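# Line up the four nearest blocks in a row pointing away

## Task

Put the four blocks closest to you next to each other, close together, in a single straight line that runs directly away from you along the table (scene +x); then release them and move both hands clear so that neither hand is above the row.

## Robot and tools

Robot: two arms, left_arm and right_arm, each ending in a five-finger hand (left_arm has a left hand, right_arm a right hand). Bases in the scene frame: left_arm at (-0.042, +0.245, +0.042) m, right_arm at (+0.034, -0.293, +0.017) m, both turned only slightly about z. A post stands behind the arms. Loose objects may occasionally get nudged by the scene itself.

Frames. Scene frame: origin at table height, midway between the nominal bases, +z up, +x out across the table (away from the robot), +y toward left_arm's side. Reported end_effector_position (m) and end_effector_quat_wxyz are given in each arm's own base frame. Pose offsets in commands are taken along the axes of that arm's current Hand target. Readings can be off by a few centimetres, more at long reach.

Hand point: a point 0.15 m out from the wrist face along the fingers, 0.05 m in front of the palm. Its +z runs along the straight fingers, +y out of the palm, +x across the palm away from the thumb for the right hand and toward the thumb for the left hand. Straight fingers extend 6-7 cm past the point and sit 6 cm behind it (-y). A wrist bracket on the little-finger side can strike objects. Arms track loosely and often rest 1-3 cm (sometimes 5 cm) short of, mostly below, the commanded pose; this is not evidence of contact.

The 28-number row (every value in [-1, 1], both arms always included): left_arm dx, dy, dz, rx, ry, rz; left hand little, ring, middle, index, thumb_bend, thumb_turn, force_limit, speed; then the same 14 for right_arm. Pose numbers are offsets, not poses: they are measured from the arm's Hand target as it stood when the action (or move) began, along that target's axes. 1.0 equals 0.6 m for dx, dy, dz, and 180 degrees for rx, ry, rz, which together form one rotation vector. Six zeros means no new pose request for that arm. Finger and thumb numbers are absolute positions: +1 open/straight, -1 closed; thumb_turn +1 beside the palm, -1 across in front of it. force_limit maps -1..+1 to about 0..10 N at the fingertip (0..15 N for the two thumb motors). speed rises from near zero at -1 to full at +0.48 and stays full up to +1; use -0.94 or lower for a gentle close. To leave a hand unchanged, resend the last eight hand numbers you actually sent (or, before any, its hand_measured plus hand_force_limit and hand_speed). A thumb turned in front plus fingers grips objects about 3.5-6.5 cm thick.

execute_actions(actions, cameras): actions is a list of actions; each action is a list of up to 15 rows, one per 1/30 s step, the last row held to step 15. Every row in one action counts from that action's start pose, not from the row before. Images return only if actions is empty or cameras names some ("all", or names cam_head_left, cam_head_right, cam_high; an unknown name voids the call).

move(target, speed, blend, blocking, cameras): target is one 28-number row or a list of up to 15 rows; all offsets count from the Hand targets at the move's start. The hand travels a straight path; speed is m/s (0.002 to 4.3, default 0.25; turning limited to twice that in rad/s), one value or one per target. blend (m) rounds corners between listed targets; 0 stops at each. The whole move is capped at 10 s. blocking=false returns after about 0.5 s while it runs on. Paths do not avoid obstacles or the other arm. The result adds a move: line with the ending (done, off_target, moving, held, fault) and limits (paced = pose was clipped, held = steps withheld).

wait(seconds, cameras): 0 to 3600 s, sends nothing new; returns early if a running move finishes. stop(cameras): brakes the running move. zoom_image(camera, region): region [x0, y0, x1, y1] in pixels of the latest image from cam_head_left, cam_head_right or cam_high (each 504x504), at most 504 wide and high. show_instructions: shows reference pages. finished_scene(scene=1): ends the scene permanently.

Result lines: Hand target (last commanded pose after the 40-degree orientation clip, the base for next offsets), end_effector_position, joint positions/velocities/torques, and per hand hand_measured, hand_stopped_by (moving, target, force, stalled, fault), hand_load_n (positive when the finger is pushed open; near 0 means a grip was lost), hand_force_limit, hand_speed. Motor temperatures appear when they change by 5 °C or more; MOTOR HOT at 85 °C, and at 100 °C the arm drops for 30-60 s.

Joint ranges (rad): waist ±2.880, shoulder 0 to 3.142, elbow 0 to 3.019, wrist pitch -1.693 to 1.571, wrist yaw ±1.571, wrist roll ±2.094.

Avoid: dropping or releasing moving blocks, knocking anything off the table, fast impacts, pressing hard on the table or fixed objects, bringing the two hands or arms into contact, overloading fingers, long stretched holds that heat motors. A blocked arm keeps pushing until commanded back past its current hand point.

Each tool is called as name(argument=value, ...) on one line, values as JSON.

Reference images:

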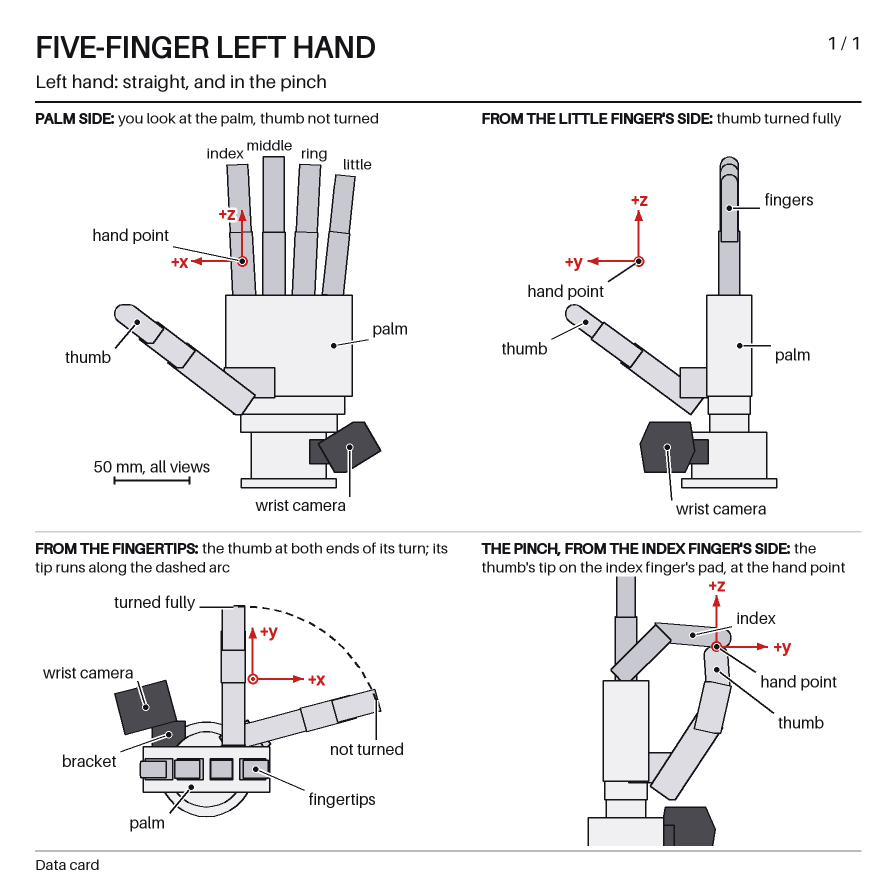

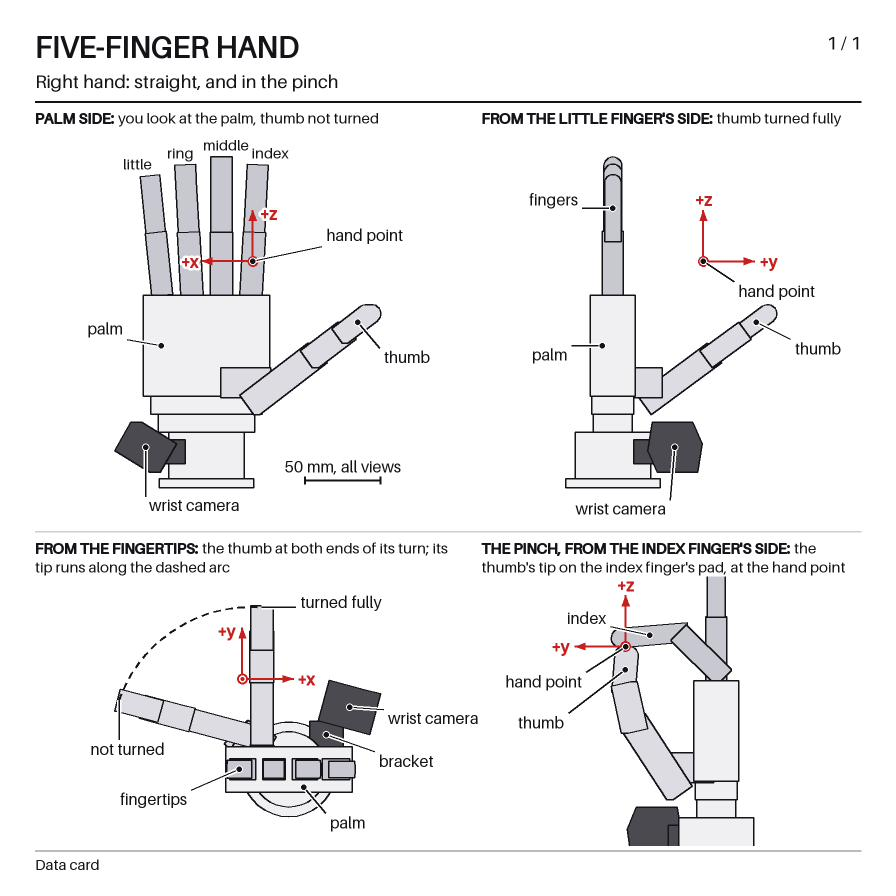

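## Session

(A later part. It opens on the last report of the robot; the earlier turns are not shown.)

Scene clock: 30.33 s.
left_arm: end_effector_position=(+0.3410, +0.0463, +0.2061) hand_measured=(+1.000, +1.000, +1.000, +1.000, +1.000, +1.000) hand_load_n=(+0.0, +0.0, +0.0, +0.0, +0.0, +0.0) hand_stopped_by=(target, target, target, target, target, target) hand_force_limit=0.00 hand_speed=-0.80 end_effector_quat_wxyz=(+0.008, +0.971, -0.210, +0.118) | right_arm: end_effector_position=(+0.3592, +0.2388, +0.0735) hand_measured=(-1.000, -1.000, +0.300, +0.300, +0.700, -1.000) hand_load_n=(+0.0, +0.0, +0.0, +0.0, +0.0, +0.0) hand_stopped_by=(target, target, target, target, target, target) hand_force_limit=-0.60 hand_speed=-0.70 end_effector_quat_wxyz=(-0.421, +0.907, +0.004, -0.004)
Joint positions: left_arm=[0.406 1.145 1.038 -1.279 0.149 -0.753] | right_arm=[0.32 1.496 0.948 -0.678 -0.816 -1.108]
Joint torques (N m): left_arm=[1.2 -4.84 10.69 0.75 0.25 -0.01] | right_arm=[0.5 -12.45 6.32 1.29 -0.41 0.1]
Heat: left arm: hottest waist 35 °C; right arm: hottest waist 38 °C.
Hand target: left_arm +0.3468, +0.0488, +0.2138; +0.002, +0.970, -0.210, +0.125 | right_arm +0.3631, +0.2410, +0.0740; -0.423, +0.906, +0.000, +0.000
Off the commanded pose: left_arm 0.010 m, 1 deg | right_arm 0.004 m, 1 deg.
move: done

move(target=[0,0,0,0,0,0,1,1,1,1,1,1,0,-0.8,-0.003,0.0453,0.038,0,0,0,-1,-1,0.3,0.3,0.7,-1,-0.6,-0.7], cameras=["all"], speed=0.1)

zoom_image(camera="cam_high", region=[200, 270, 380, 390])

zoom_image(camera="cam_head_left", region=[180, 180, 270, 250])

zoom_image(camera="cam_head_right", region=[180, 180, 270, 250])

Scene clock: 31.63 s.
left_arm: end_effector_position=(+0.3410, +0.0463, +0.2061) hand_measured=(+1.000, +1.000, +1.000, +1.000, +1.000, +1.000) hand_load_n=(+0.0, +0.0, +0.0, +0.5, +0.0, +0.0) hand_stopped_by=(target, target, target, target, target, target) hand_force_limit=0.00 hand_speed=-0.80 end_effector_quat_wxyz=(+0.008, +0.971, -0.210, +0.118) | right_arm: end_effector_position=(+0.3575, +0.2382, +0.0372) hand_measured=(-1.000, -1.000, +0.300, +0.300, +0.700, -1.000) hand_load_n=(+0.0, +0.0, +0.0, +0.0, +0.0, +0.0) hand_stopped_by=(target, target, target, target, target, target) hand_force_limit=-0.60 hand_speed=-0.70 end_effector_quat_wxyz=(-0.421, +0.907, +0.002, -0.004)
Joint positions: left_arm=[0.406 1.145 1.038 -1.279 0.149 -0.753] | right_arm=[0.32 1.552 0.898 -0.573 -0.815 -1.105]
Joint torques (N m): left_arm=[1.2 -4.78 10.66 0.73 0.24 -0.01] | right_arm=[0.5 -12.51 5.82 1.35 -0.4 0.12]
Heat: left arm: hottest waist 35 °C; right arm: hottest waist 38 °C.
Hand target: left_arm +0.3468, +0.0488, +0.2138; +0.002, +0.970, -0.210, +0.125 | right_arm +0.3612, +0.2410, +0.0387; -0.423, +0.906, +0.000, +0.000
Off the commanded pose: left_arm 0.010 m, 1 deg | right_arm 0.005 m, 1 deg.
move: done

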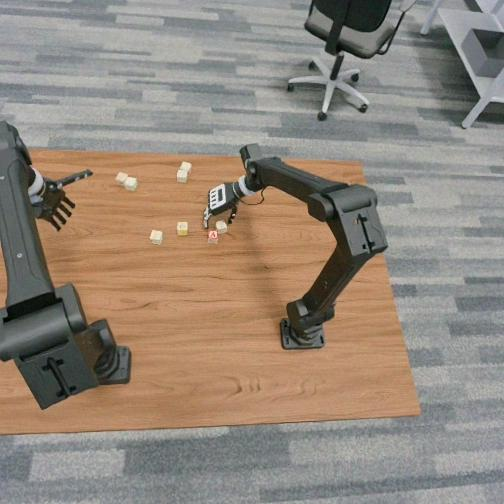

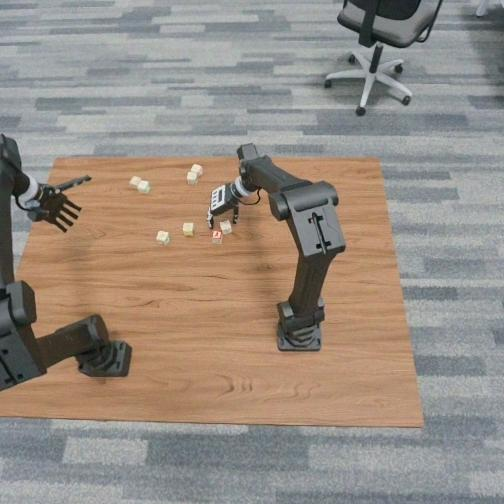

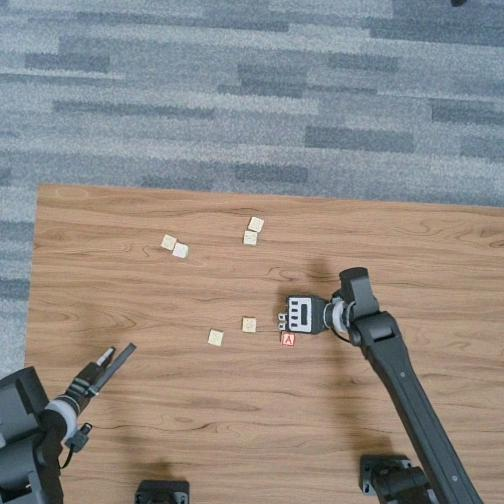

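Scaled by 2.800 from the camera's image (finer frame: 720x720).

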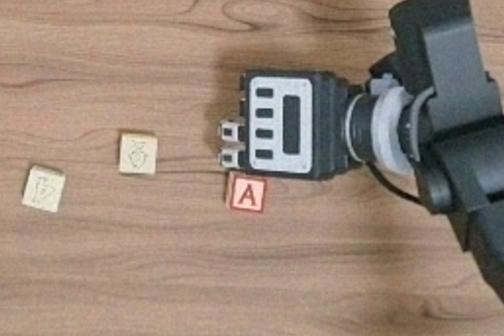

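Scaled by 5.600 from the camera's image (finer frame: 720x720).

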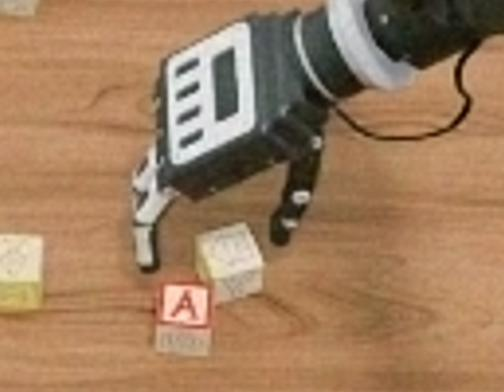

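Scaled by 5.600 from the camera's image (finer frame: 720x720).

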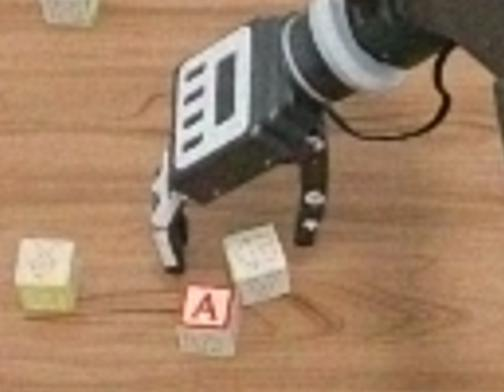

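move(target=[0,0,0,0,0,0,1,1,1,1,1,1,0,-0.8,0,0.0294,0.0117,0,0,0,-1,-1,0.3,0.3,0.7,-1,-0.6,-0.9], cameras=["all"], speed=0.08)

zoom_image(camera="cam_head_left", region=[180, 180, 270, 250])

zoom_image(camera="cam_head_right", region=[180, 180, 270, 250])

Scene clock: 32.83 s.
left_arm: end_effector_position=(+0.3410, +0.0463, +0.2061) hand_measured=(+1.000, +1.000, +1.000, +1.000, +1.000, +1.000) hand_load_n=(-0.5, +0.0, +0.0, +0.0, +0.0, +0.0) hand_stopped_by=(target, target, target, target, target, target) hand_force_limit=0.00 hand_speed=-0.80 end_effector_quat_wxyz=(+0.008, +0.971, -0.210, +0.118) | right_arm: end_effector_position=(+0.3553, +0.2367, +0.0220) hand_measured=(-1.000, -1.000, +0.300, +0.300, +0.700, -1.000) hand_load_n=(+0.0, +0.0, +0.0, +0.0, +0.0, +0.0) hand_stopped_by=(target, target, target, target, target, target) hand_force_limit=-0.60 hand_speed=-0.90 end_effector_quat_wxyz=(-0.420, +0.907, +0.000, -0.007)
Joint positions: left_arm=[0.406 1.145 1.038 -1.279 0.149 -0.753] | right_arm=[0.318 1.578 0.879 -0.534 -0.816 -1.105]
Joint torques (N m): left_arm=[1.26 -4.78 10.7 0.73 0.25 -0.02] | right_arm=[-0.56 -12.69 5.6 1.18 -0.53 -0.03]
Heat: left arm: hottest waist 35 °C; right arm: hottest waist 38 °C.
Hand target: left_arm +0.3468, +0.0488, +0.2138; +0.002, +0.970, -0.210, +0.125 | right_arm +0.3612, +0.2351, +0.0205; -0.423, +0.906, +0.000, +0.000
Off the commanded pose: left_arm 0.010 m, 1 deg | right_arm 0.006 m, 1 deg.
move: done

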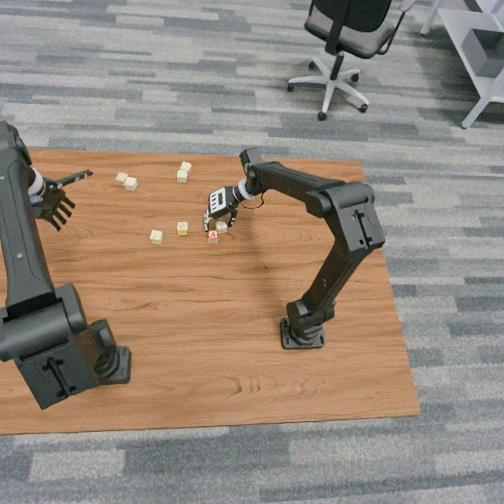

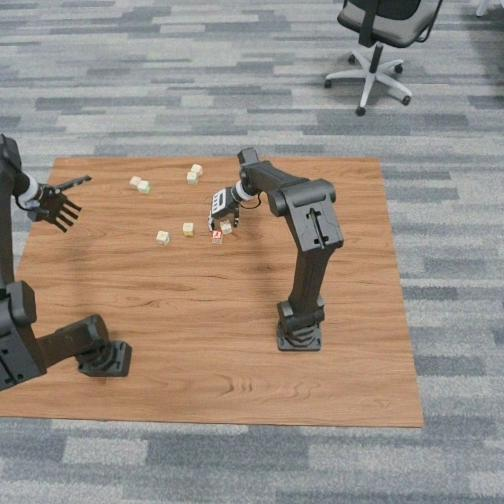

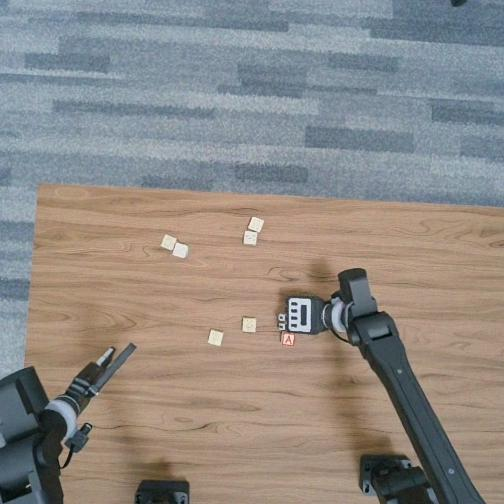

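Scaled by 5.600 from the camera's image (finer frame: 720x720).

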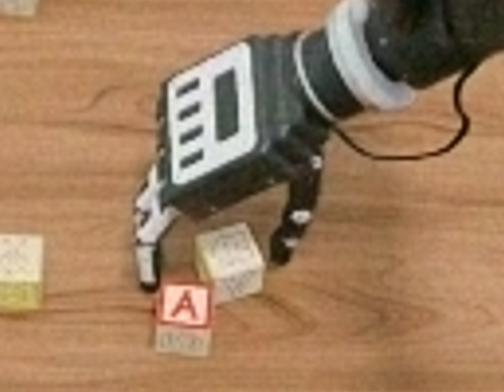

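Scaled by 5.600 from the camera's image (finer frame: 720x720).

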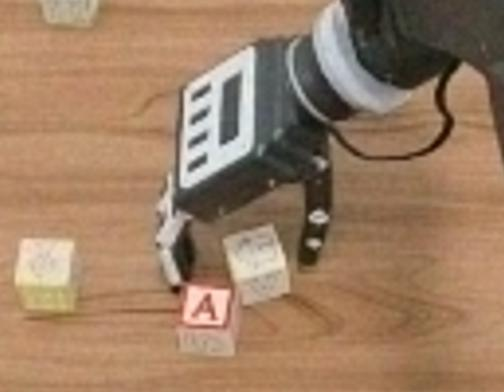

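execute_actions(actions=[[[0,0,0,0,0,0,1,1,1,1,1,1,0,-0.8,0,0,0,0,0,0,-1,-1,0.0,0.0,0.3,-1,-0.6,-0.9]]], cameras=[])

wait(seconds=1.0, cameras=["all"])

zoom_image(camera="cam_head_left", region=[180, 180, 270, 250])

zoom_image(camera="cam_head_right", region=[180, 180, 270, 250])

Scene clock: 35.13 s.
left_arm: end_effector_position=(+0.3410, +0.0463, +0.2061) hand_measured=(+1.000, +1.000, +1.000, +1.000, +1.000, +1.000) hand_load_n=(+0.0, +0.5, +0.0, +0.0, +0.0, +0.0) hand_stopped_by=(target, target, target, target, target, target) hand_force_limit=0.00 hand_speed=-0.80 end_effector_quat_wxyz=(+0.008, +0.971, -0.210, +0.118) | right_arm: end_effector_position=(+0.3553, +0.2367, +0.0221) hand_measured=(-1.000, -1.000, +0.000, +0.000, +0.454, -1.000) hand_load_n=(+0.0, +0.0, +1.0, +3.0, +3.0, +0.0) hand_stopped_by=(target, target, target, target, force, target) hand_force_limit=-0.60 hand_speed=-0.90 end_effector_quat_wxyz=(-0.421, +0.907, +0.000, -0.007)
Joint positions: left_arm=[0.406 1.145 1.038 -1.279 0.149 -0.753] | right_arm=[0.318 1.578 0.879 -0.534 -0.817 -1.105]
Joint torques (N m): left_arm=[1.14 -4.78 10.67 0.73 0.24 -0.01] | right_arm=[-0.44 -12.69 5.5 1.16 -0.5 0.01]
Heat: left arm: hottest waist 35 °C; right arm: hottest waist 38 °C.
Hand target: left_arm +0.3468, +0.0488, +0.2138; +0.002, +0.970, -0.210, +0.125 | right_arm +0.3612, +0.2350, +0.0205; -0.423, +0.906, +0.000, +0.000
Off the commanded pose: left_arm 0.010 m, 1 deg | right_arm 0.006 m, 1 deg.
Step readings (end_effector_position of left_arm | right_arm):
0: (+0.3410, +0.0463, +0.2061) | (+0.3553, +0.2367, +0.0220)
1: (+0.3410, +0.0463, +0.2061) | (+0.3553, +0.2367, +0.0220)
2: (+0.3410, +0.0463, +0.2061) | (+0.3553, +0.2367, +0.0220)
4: (+0.3410, +0.0463, +0.2061) | (+0.3553, +0.2367, +0.0220)
8: (+0.3410, +0.0463, +0.2061) | (+0.3553, +0.2367, +0.0220)
15: (+0.3410, +0.0463, +0.2061) | (+0.3553, +0.2367, +0.0220)

Scene clock: 36.13 s.
left_arm: end_effector_position=(+0.3410, +0.0463, +0.2061) hand_measured=(+1.000, +1.000, +1.000, +1.000, +1.000, +1.000) hand_load_n=(+0.0, +0.0, +0.0, +0.0, +0.0, +0.0) hand_stopped_by=(target, target, target, target, target, target) hand_force_limit=0.00 hand_speed=-0.80 end_effector_quat_wxyz=(+0.008, +0.971, -0.210, +0.118) | right_arm: end_effector_position=(+0.3553, +0.2367, +0.0221) hand_measured=(-1.000, -1.000, +0.000, +0.000, +0.454, -1.000) hand_load_n=(+0.0, +0.0, +1.0, +3.0, +3.0, +0.5) hand_stopped_by=(target, target, target, target, force, target) hand_force_limit=-0.60 hand_speed=-0.90 end_effector_quat_wxyz=(-0.421, +0.907, +0.000, -0.007)
Joint positions: left_arm=[0.406 1.145 1.038 -1.279 0.149 -0.753] | right_arm=[0.318 1.578 0.879 -0.534 -0.817 -1.105]
Joint torques (N m): left_arm=[1.26 -4.78 10.67 0.75 0.25 -0.01] | right_arm=[-0.32 -12.63 5.59 1.22 -0.49 0]
Heat: left arm: hottest waist 35 °C; right arm: hottest waist 38 °C.
Hand target: left_arm +0.3468, +0.0488, +0.2138; +0.002, +0.970, -0.210, +0.125 | right_arm +0.3612, +0.2350, +0.0205; -0.423, +0.906, +0.000, +0.000
Off the commanded pose: left_arm 0.010 m, 1 deg | right_arm 0.006 m, 1 deg.
wait: 1.00 s; at rest by 0.17 s

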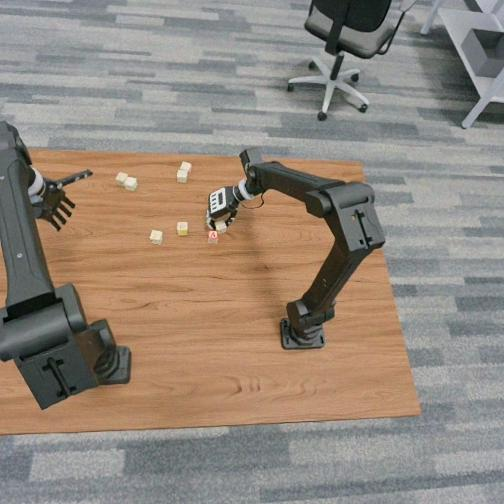

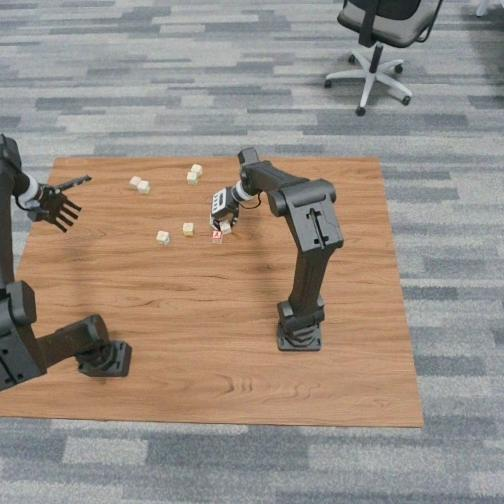

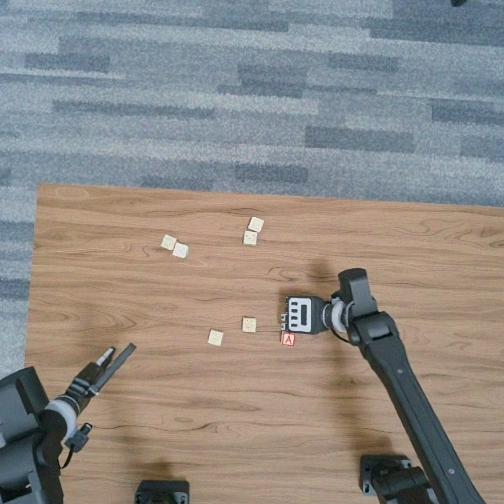

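Scaled by 5.600 from the camera's image (finer frame: 720x720).

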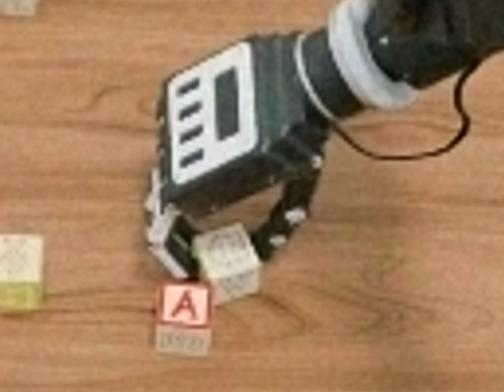

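Scaled by 5.600 from the camera's image (finer frame: 720x720).

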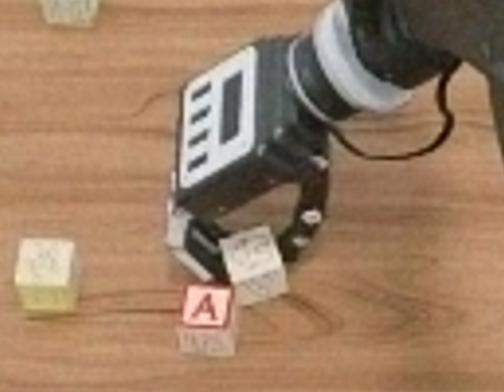

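move(target=[0,0,0,0,0,0,1,1,1,1,1,1,0,-0.8,0.0067,-0.0325,0.0336,0,0,0,-1,-1,0.0,0.0,0.3,-1,-0.6,-0.9], cameras=["all"], speed=0.08)

zoom_image(camera="cam_head_left", region=[180, 180, 270, 250])

zoom_image(camera="cam_head_right", region=[180, 180, 270, 250])

Scene clock: 37.77 s.
left_arm: end_effector_position=(+0.3410, +0.0463, +0.2061) hand_measured=(+1.000, +1.000, +1.000, +1.000, +1.000, +1.000) hand_load_n=(+0.0, +0.0, +0.0, +0.0, +0.0, +0.0) hand_stopped_by=(target, target, target, target, target, target) hand_force_limit=0.00 hand_speed=-0.80 end_effector_quat_wxyz=(+0.008, +0.971, -0.210, +0.118) | right_arm: end_effector_position=(+0.3534, +0.2562, +0.0220) hand_measured=(-1.000, -1.000, +0.000, +0.000, +0.454, -1.000) hand_load_n=(+0.5, +0.0, +0.5, +2.5, +3.0, +0.0) hand_stopped_by=(target, target, target, target, force, target) hand_force_limit=-0.60 hand_speed=-0.90 end_effector_quat_wxyz=(-0.422, +0.907, +0.000, -0.005)
Joint positions: left_arm=[0.406 1.145 1.038 -1.279 0.149 -0.753] | right_arm=[0.364 1.582 0.879 -0.48 -0.802 -1.042]
Joint torques (N m): left_arm=[1.26 -4.84 10.66 0.76 0.25 -0.01] | right_arm=[0.38 -11.34 7.42 1.16 -0.24 0.13]
Motor temperatures (°C): left_arm=[35 30 31 34 33 29] | right_arm=[38 32 38 31 32 36]
Heat: left arm: hottest waist 35 °C; right arm: hottest waist 38 °C.
Hand target: left_arm +0.3468, +0.0488, +0.2138; +0.002, +0.970, -0.210, +0.125 | right_arm +0.3652, +0.2630, +0.0226; -0.423, +0.906, +0.000, +0.000
Off the commanded pose: left_arm 0.010 m, 1 deg | right_arm 0.014 m, 1 deg.
move: off_target (right_arm)

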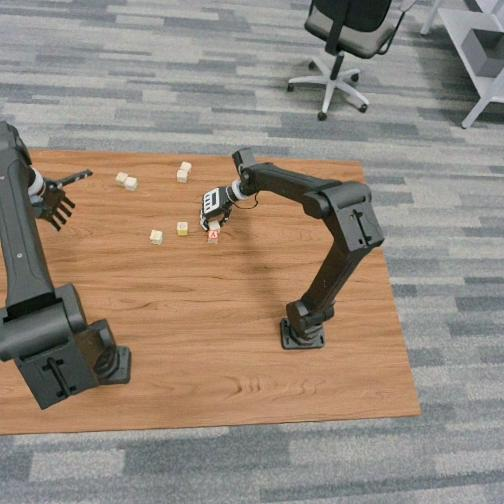

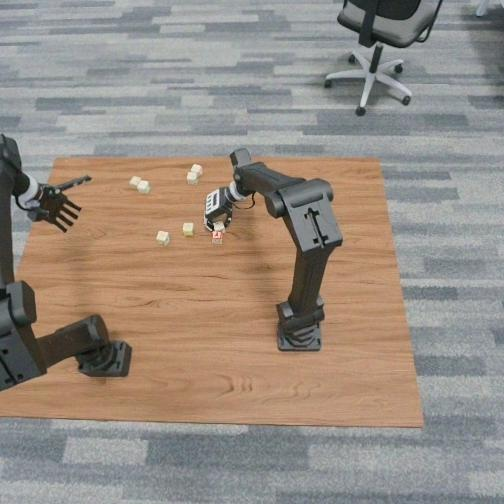

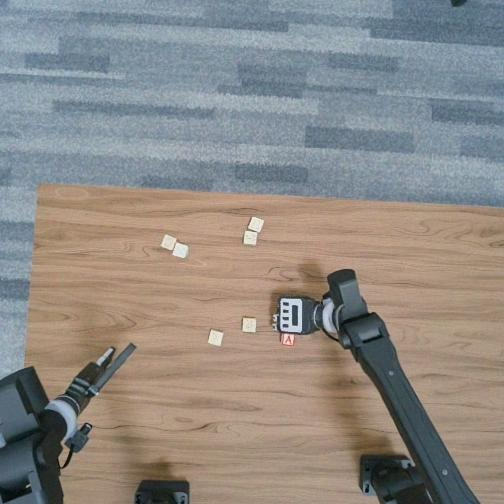

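Scaled by 5.600 from the camera's image (finer frame: 720x720).

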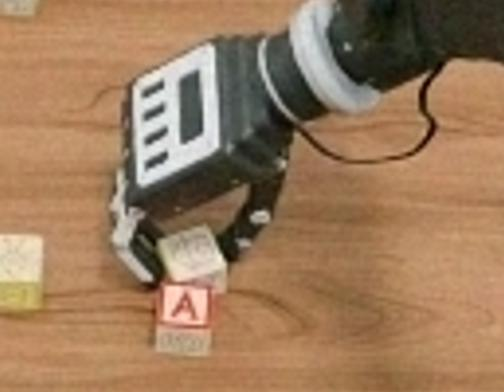

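Scaled by 5.600 from the camera's image (finer frame: 720x720).

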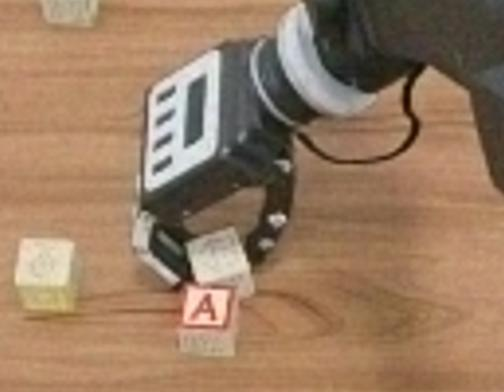

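move(target=[0,0,0,0,0,0,1,1,1,1,1,1,0,-0.8,-0.016,0,0,0,0.0596,0.05,-1,-1,0.0,0.0,0.3,-1,-0.6,-0.9], cameras=["all"], speed=0.08)

zoom_image(camera="cam_head_left", region=[180, 180, 270, 250])

zoom_image(camera="cam_head_right", region=[180, 180, 270, 250])

Scene clock: 40.57 s.
left_arm: end_effector_position=(+0.3410, +0.0463, +0.2061) hand_measured=(+1.000, +1.000, +1.000, +1.000, +1.000, +1.000) hand_load_n=(+0.0, +0.0, +0.0, +0.0, +0.0, +0.0) hand_stopped_by=(target, target, target, target, target, target) hand_force_limit=0.00 hand_speed=-0.80 end_effector_quat_wxyz=(+0.008, +0.971, -0.210, +0.118) | right_arm: end_effector_position=(+0.3601, +0.2605, +0.0215) hand_measured=(-1.000, -1.000, +0.000, +0.000, +0.454, -1.000) hand_load_n=(+0.5, +0.0, +0.5, +3.0, +3.0, +0.0) hand_stopped_by=(target, target, target, target, force, target) hand_force_limit=-0.60 hand_speed=-0.90 end_effector_quat_wxyz=(-0.419, +0.900, -0.109, +0.051)
Joint positions: left_arm=[0.406 1.145 1.038 -1.279 0.149 -0.753] | right_arm=[0.384 1.516 0.771 -0.217 -0.669 -0.729]
Joint torques (N m): left_arm=[1.38 -4.84 10.69 0.75 0.24 -0.02] | right_arm=[1.08 -12.75 4.77 1.28 -0.12 0.17]
Heat: left arm: hottest waist 35 °C; right arm: hottest waist 38 °C.
Hand target: left_arm +0.3468, +0.0488, +0.2138; +0.002, +0.970, -0.210, +0.125 | right_arm +0.3556, +0.2631, +0.0226; -0.420, +0.899, -0.110, +0.051
Off the commanded pose: left_arm 0.010 m, 1 deg | right_arm 0.005 m, 0 deg.
move: done

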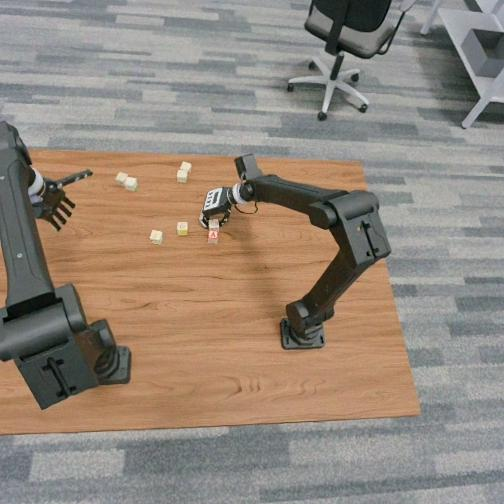

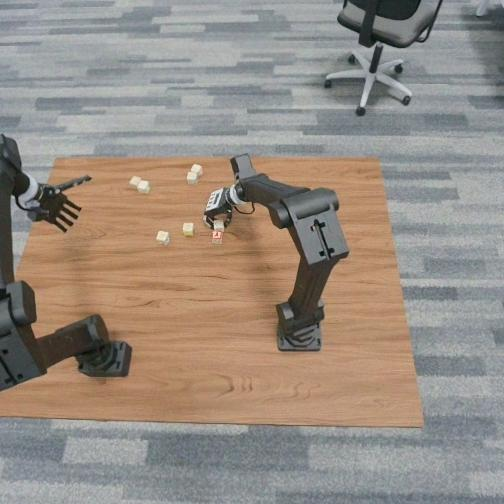

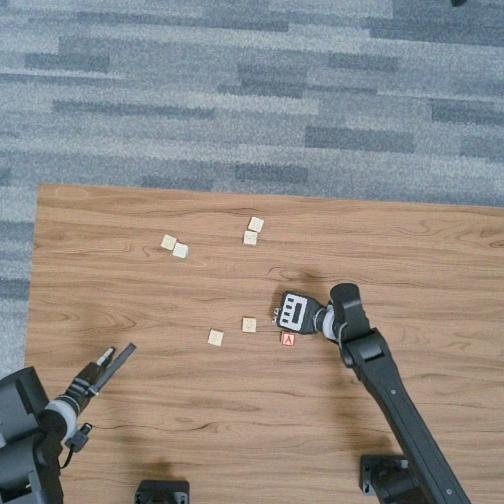

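Scaled by 5.600 from the camera's image (finer frame: 720x720).

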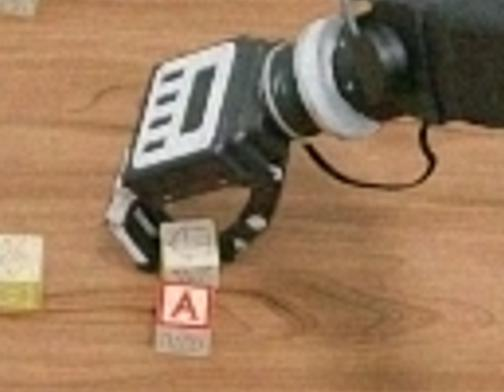

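Scaled by 5.600 from the camera's image (finer frame: 720x720).

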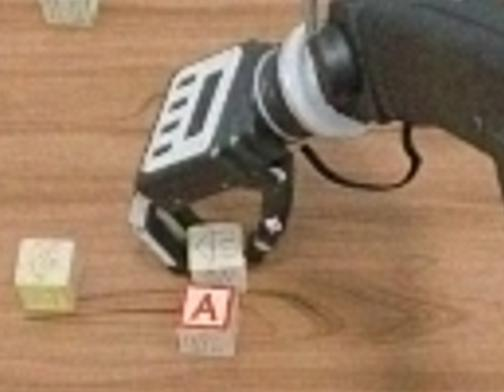

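move(target=[0,0,0,0,0,0,1,1,1,1,1,1,0,-0.8,-0.0323,0.0052,-0.0062,0,0,0,-1,-1,0.0,0.0,0.3,-1,-0.6,-0.9], cameras=["all"], speed=0.06)

zoom_image(camera="cam_head_left", region=[180, 180, 270, 250])

zoom_image(camera="cam_head_right", region=[180, 180, 270, 250])

Scene clock: 41.97 s.
left_arm: end_effector_position=(+0.3410, +0.0463, +0.2061) hand_measured=(+1.000, +1.000, +1.000, +1.000, +1.000, +1.000) hand_load_n=(+0.0, +0.0, +0.0, +0.5, +0.0, +0.0) hand_stopped_by=(target, target, target, target, target, target) hand_force_limit=0.00 hand_speed=-0.80 end_effector_quat_wxyz=(+0.008, +0.971, -0.210, +0.118) | right_arm: end_effector_position=(+0.3389, +0.2603, +0.0212) hand_measured=(-1.000, -1.000, +0.000, +0.000, +0.454, -1.000) hand_load_n=(+0.0, +0.0, +1.0, +3.0, +3.5, +0.0) hand_stopped_by=(target, target, target, target, force, target) hand_force_limit=-0.60 hand_speed=-0.90 end_effector_quat_wxyz=(-0.418, +0.900, -0.109, +0.050)
Joint positions: left_arm=[0.406 1.145 1.038 -1.279 0.149 -0.753] | right_arm=[0.405 1.47 0.717 -0.198 -0.656 -0.708]
Joint torques (N m): left_arm=[1.2 -4.72 10.66 0.73 0.25 -0.02] | right_arm=[0.73 -11.93 4.74 1.26 -0.12 0.13]
Heat: left arm: hottest waist 35 °C; right arm: hottest waist 38 °C.
Hand target: left_arm +0.3468, +0.0488, +0.2138; +0.002, +0.970, -0.210, +0.125 | right_arm +0.3357, +0.2631, +0.0226; -0.420, +0.899, -0.110, +0.051
Off the commanded pose: left_arm 0.010 m, 1 deg | right_arm 0.005 m, 0 deg.
move: done

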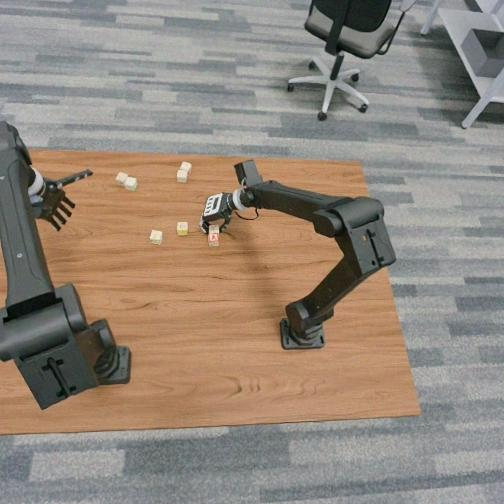

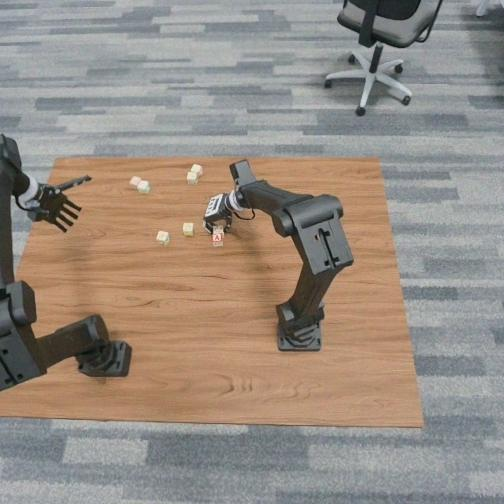

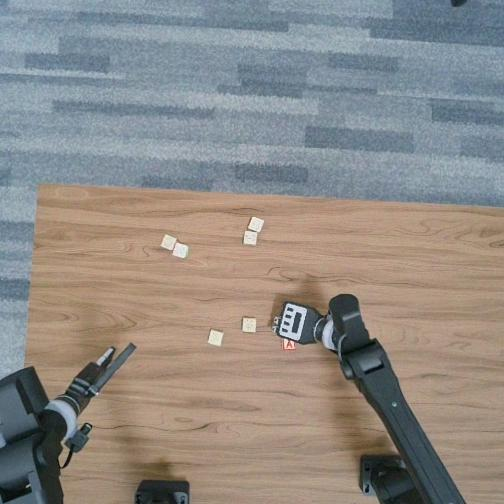

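Scaled by 5.600 from the camera's image (finer frame: 720x720).

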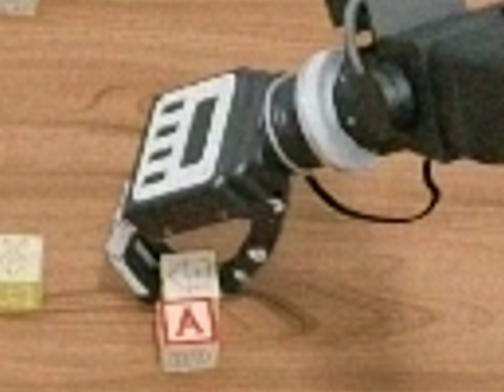

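Scaled by 5.600 from the camera's image (finer frame: 720x720).

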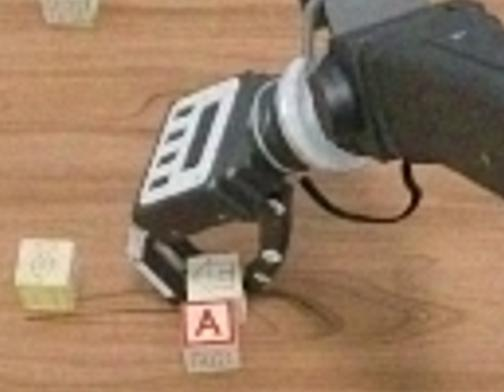

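execute_actions(actions=[[[0,0,0,0,0,0,1,1,1,1,1,1,0,-0.8,0,0,0,0,0,0,-1,-1,0.25,0.25,0.7,-1,-0.6,-0.85]]], cameras=["all"])

zoom_image(camera="cam_head_left", region=[180, 180, 270, 250])

zoom_image(camera="cam_head_right", region=[180, 180, 270, 250])

Scene clock: 43.63 s.
left_arm: end_effector_position=(+0.3410, +0.0463, +0.2061) hand_measured=(+1.000, +1.000, +1.000, +1.000, +1.000, +1.000) hand_load_n=(+0.0, +0.0, +0.0, +0.0, +0.0, +0.0) hand_stopped_by=(target, target, target, target, target, target) hand_force_limit=0.00 hand_speed=-0.80 end_effector_quat_wxyz=(+0.008, +0.971, -0.210, +0.118) | right_arm: end_effector_position=(+0.3376, +0.2594, +0.0216) hand_measured=(-1.000, -1.000, +0.248, +0.250, +0.700, -1.000) hand_load_n=(+0.0, +0.0, -4.0, +0.0, +0.0, +0.0) hand_stopped_by=(target, target, target, target, target, target) hand_force_limit=-0.60 hand_speed=-0.85 end_effector_quat_wxyz=(-0.418, +0.900, -0.111, +0.051)
Joint positions: left_arm=[0.406 1.145 1.038 -1.279 0.149 -0.753] | right_arm=[0.405 1.464 0.712 -0.198 -0.654 -0.704]
Joint torques (N m): left_arm=[1.2 -4.78 10.69 0.76 0.25 -0.01] | right_arm=[1.03 -12.04 5.18 1.25 -0.23 0.12]
Heat: left arm: hottest waist 35 °C; right arm: hottest waist 38 °C.
Hand target: left_arm +0.3468, +0.0488, +0.2138; +0.002, +0.970, -0.210, +0.125 | right_arm +0.3356, +0.2630, +0.0225; -0.420, +0.899, -0.110, +0.051
Off the commanded pose: left_arm 0.010 m, 1 deg | right_arm 0.004 m, 0 deg.
Step readings (end_effector_position of left_arm | right_arm):
0: (+0.3410, +0.0463, +0.2061) | (+0.3389, +0.2603, +0.0212)
1: (+0.3410, +0.0463, +0.2061) | (+0.3389, +0.2603, +0.0212)
2: (+0.3410, +0.0463, +0.2061) | (+0.3389, +0.2603, +0.0212)
4: (+0.3410, +0.0463, +0.2061) | (+0.3390, +0.2602, +0.0212)
8: (+0.3410, +0.0463, +0.2061) | (+0.3371, +0.2591, +0.0193)
15: (+0.3410, +0.0463, +0.2061) | (+0.3374, +0.2593, +0.0208)

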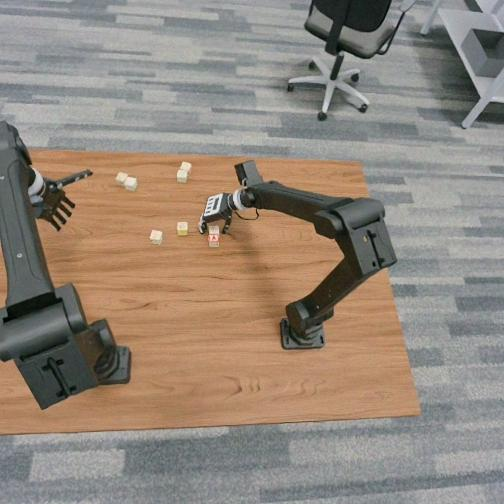

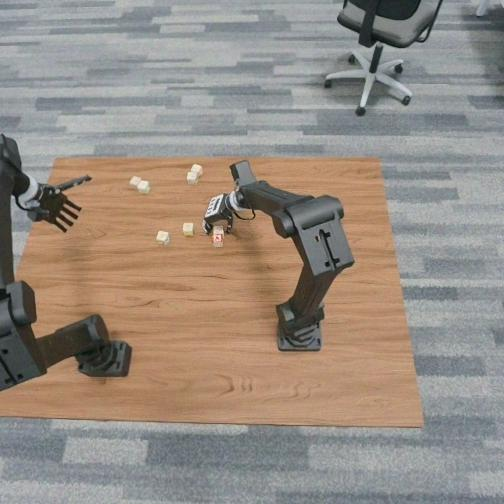

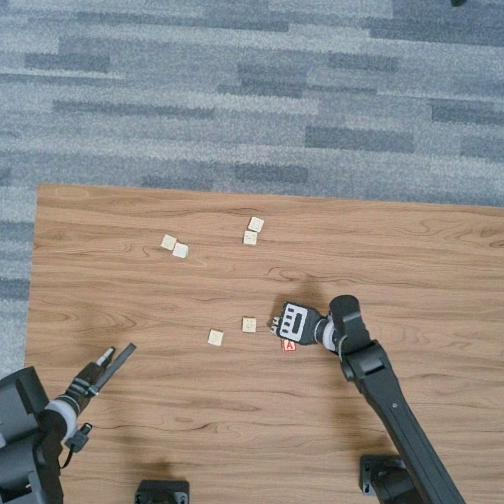

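Scaled by 5.600 from the camera's image (finer frame: 720x720).

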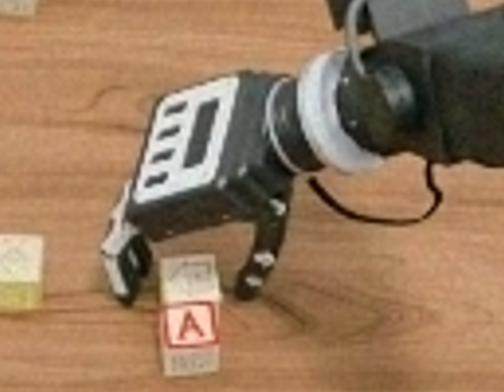

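Scaled by 5.600 from the camera's image (finer frame: 720x720).

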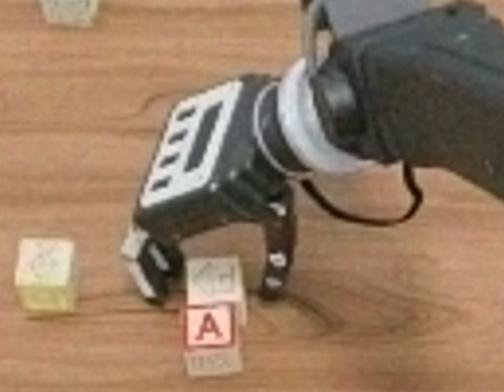

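move(target=[[0,0,0,0,0,0,1,1,1,1,1,1,0,-0.8,0,-0.1021,-0.0857,0,0,0,-1,-1,0.25,0.25,0.7,-1,-0.6,-0.85],[0,0,0,0,0,0,1,1,1,1,1,1,0,-0.8,-0.0182,-0.1802,0.0578,0,-0.0596,-0.05,-1,-1,0.25,0.25,0.7,-1,-0.6,-0.85]], cameras=["all"], speed=[0.1,0.2])

zoom_image(camera="cam_high", region=[180, 280, 330, 380])

zoom_image(camera="cam_head_left", region=[140, 180, 240, 250])

zoom_image(camera="cam_head_right", region=[140, 180, 240, 250])

Scene clock: 47.07 s.
left_arm: end_effector_position=(+0.3410, +0.0463, +0.2061) hand_measured=(+1.000, +1.000, +1.000, +1.000, +1.000, +1.000) hand_load_n=(+0.0, +0.0, +0.0, +0.0, +0.0, +0.0) hand_stopped_by=(target, target, target, target, target, target) hand_force_limit=0.00 hand_speed=-0.80 end_effector_quat_wxyz=(+0.008, +0.971, -0.210, +0.118) | right_arm: end_effector_position=(+0.3347, +0.3496, +0.0691) hand_measured=(-1.000, -1.000, +0.250, +0.250, +0.700, -1.000) hand_load_n=(+0.0, +0.0, +0.0, +0.0, +0.0, +0.0) hand_stopped_by=(target, target, target, target, target, target) hand_force_limit=-0.60 hand_speed=-0.85 end_effector_quat_wxyz=(-0.415, +0.910, -0.012, -0.013)
Joint positions: left_arm=[0.406 1.145 1.038 -1.279 0.149 -0.753] | right_arm=[0.58 1.551 0.98 -0.449 -0.693 -0.76]
Joint velocities: left_arm=[-0.015 -0.015 -0.012 0.007 0.081 -0.154] | right_arm=[within noise]
Joint torques (N m): left_arm=[1.2 -4.78 10.69 0.76 0.25 -0.01] | right_arm=[0.62 -13.51 9.2 0.69 -0.42 -0.14]
Heat: left arm: hottest waist 35 °C; right arm: hottest waist 38 °C.
Hand target: left_arm +0.3468, +0.0488, +0.2138; +0.002, +0.970, -0.210, +0.125 | right_arm +0.3482, +0.3589, +0.0832; -0.423, +0.906, +0.000, +0.000
Off the commanded pose: left_arm 0.010 m, 1 deg | right_arm 0.022 m, 2 deg.
move: off_target (right_arm)

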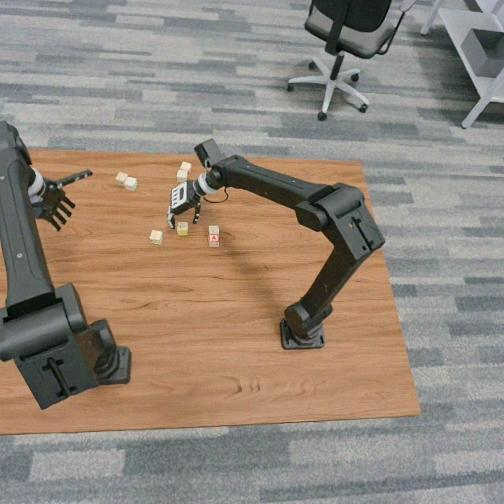

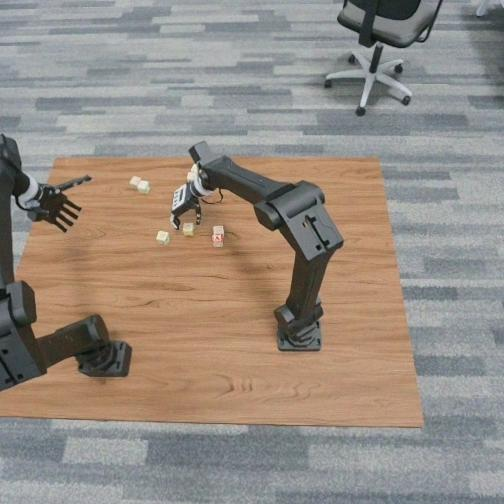

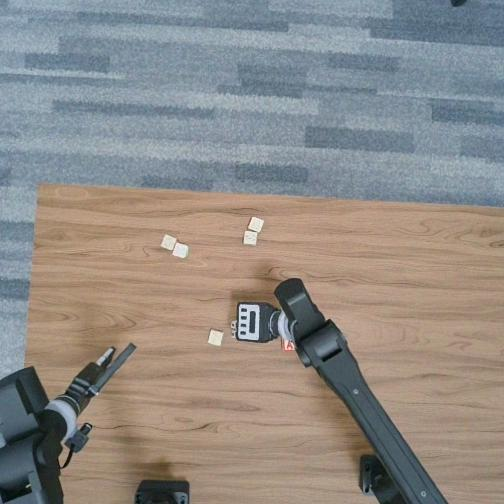

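Scaled by 3.360 from the camera's image (finer frame: 720x720).

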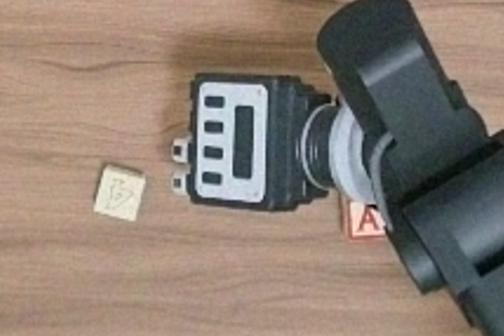

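Scaled by 5.040 from the camera's image (finer frame: 720x720).

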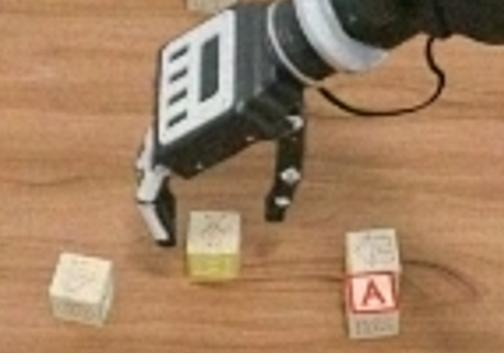

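Scaled by 5.040 from the camera's image (finer frame: 720x720).

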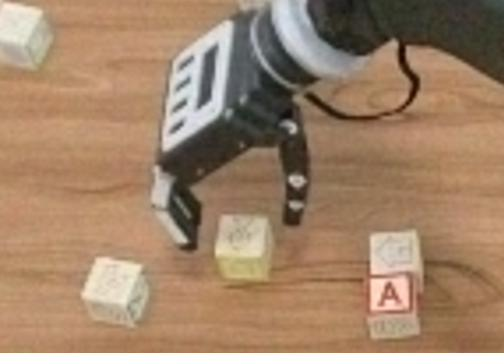

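move(target=[0,0,0,0,0,0,1,1,1,1,1,1,0,-0.8,0.0083,0.0536,0.045,0,0,0,-1,-1,0.25,0.25,0.7,-1,-0.6,-0.85], cameras=["all"], speed=0.1)

zoom_image(camera="cam_high", region=[180, 280, 330, 380])

zoom_image(camera="cam_head_left", region=[140, 180, 240, 250])

zoom_image(camera="cam_head_right", region=[140, 180, 240, 250])

Scene clock: 48.90 s.
left_arm: end_effector_position=(+0.3410, +0.0463, +0.2061) hand_measured=(+1.000, +1.000, +1.000, +1.000, +1.000, +1.000) hand_load_n=(+0.0, +0.0, +0.0, +0.0, +0.0, +0.0) hand_stopped_by=(target, target, target, target, target, target) hand_force_limit=0.00 hand_speed=-0.80 end_effector_quat_wxyz=(+0.008, +0.971, -0.210, +0.118) | right_arm: end_effector_position=(+0.3463, +0.3574, +0.0398) hand_measured=(-1.000, -1.000, +0.250, +0.250, +0.700, -1.000) hand_load_n=(+0.0, +0.0, +0.0, +0.0, +0.0, +0.0) hand_stopped_by=(target, target, target, target, target, target) hand_force_limit=-0.60 hand_speed=-0.85 end_effector_quat_wxyz=(-0.417, +0.909, -0.007, -0.010)
Joint positions: left_arm=[0.406 1.145 1.038 -1.279 0.149 -0.753] | right_arm=[0.58 1.628 0.98 -0.365 -0.696 -0.768]
Joint torques (N m): left_arm=[1.26 -4.84 10.65 0.75 0.25 -0.02] | right_arm=[-0.56 -14.51 6.27 1.57 -0.43 -0.07]
Heat: left arm: hottest waist 35 °C; right arm: hottest waist 38 °C.
Hand target: left_arm +0.3468, +0.0488, +0.2138; +0.002, +0.970, -0.210, +0.125 | right_arm +0.3532, +0.3589, +0.0412; -0.423, +0.906, +0.000, +0.000
Off the commanded pose: left_arm 0.010 m, 1 deg | right_arm 0.007 m, 2 deg.
move: done

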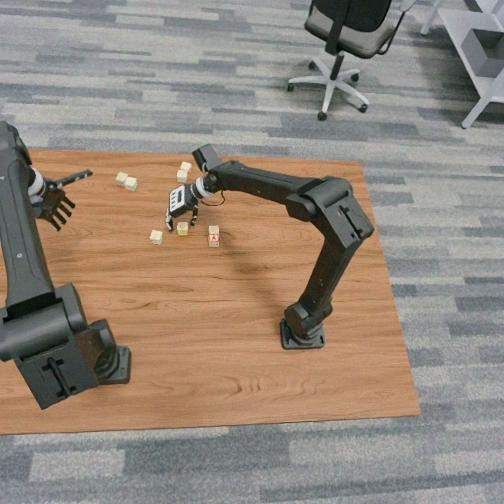

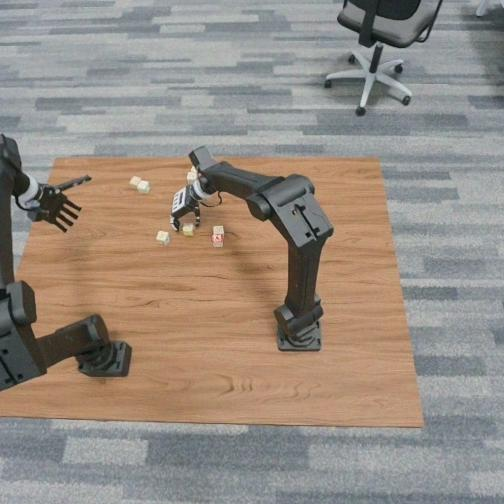

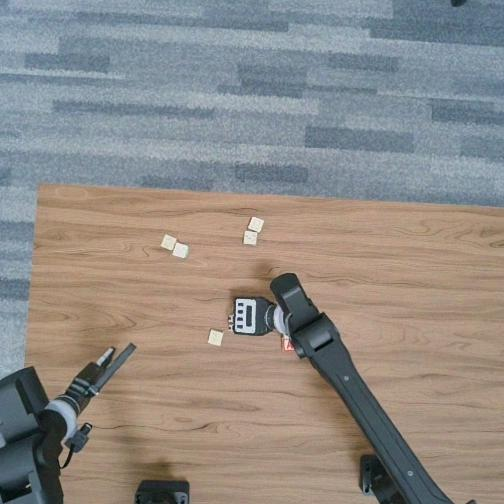

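Scaled by 3.360 from the camera's image (finer frame: 720x720).

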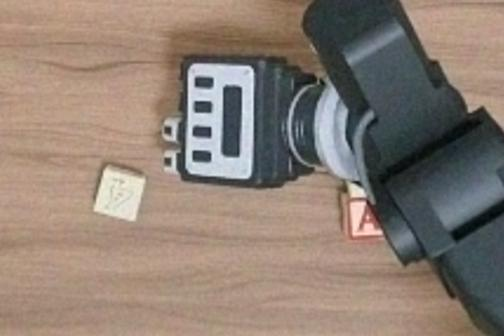

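Scaled by 5.040 from the camera's image (finer frame: 720x720).

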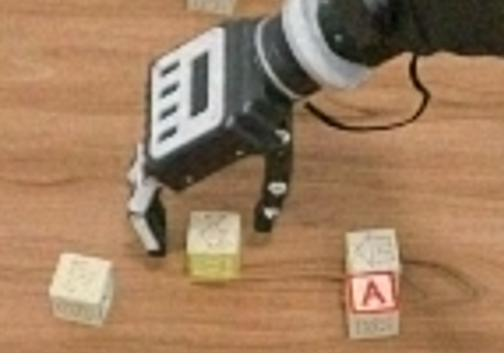

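Scaled by 5.040 from the camera's image (finer frame: 720x720).

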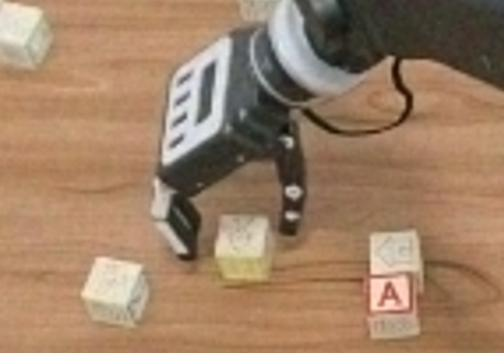

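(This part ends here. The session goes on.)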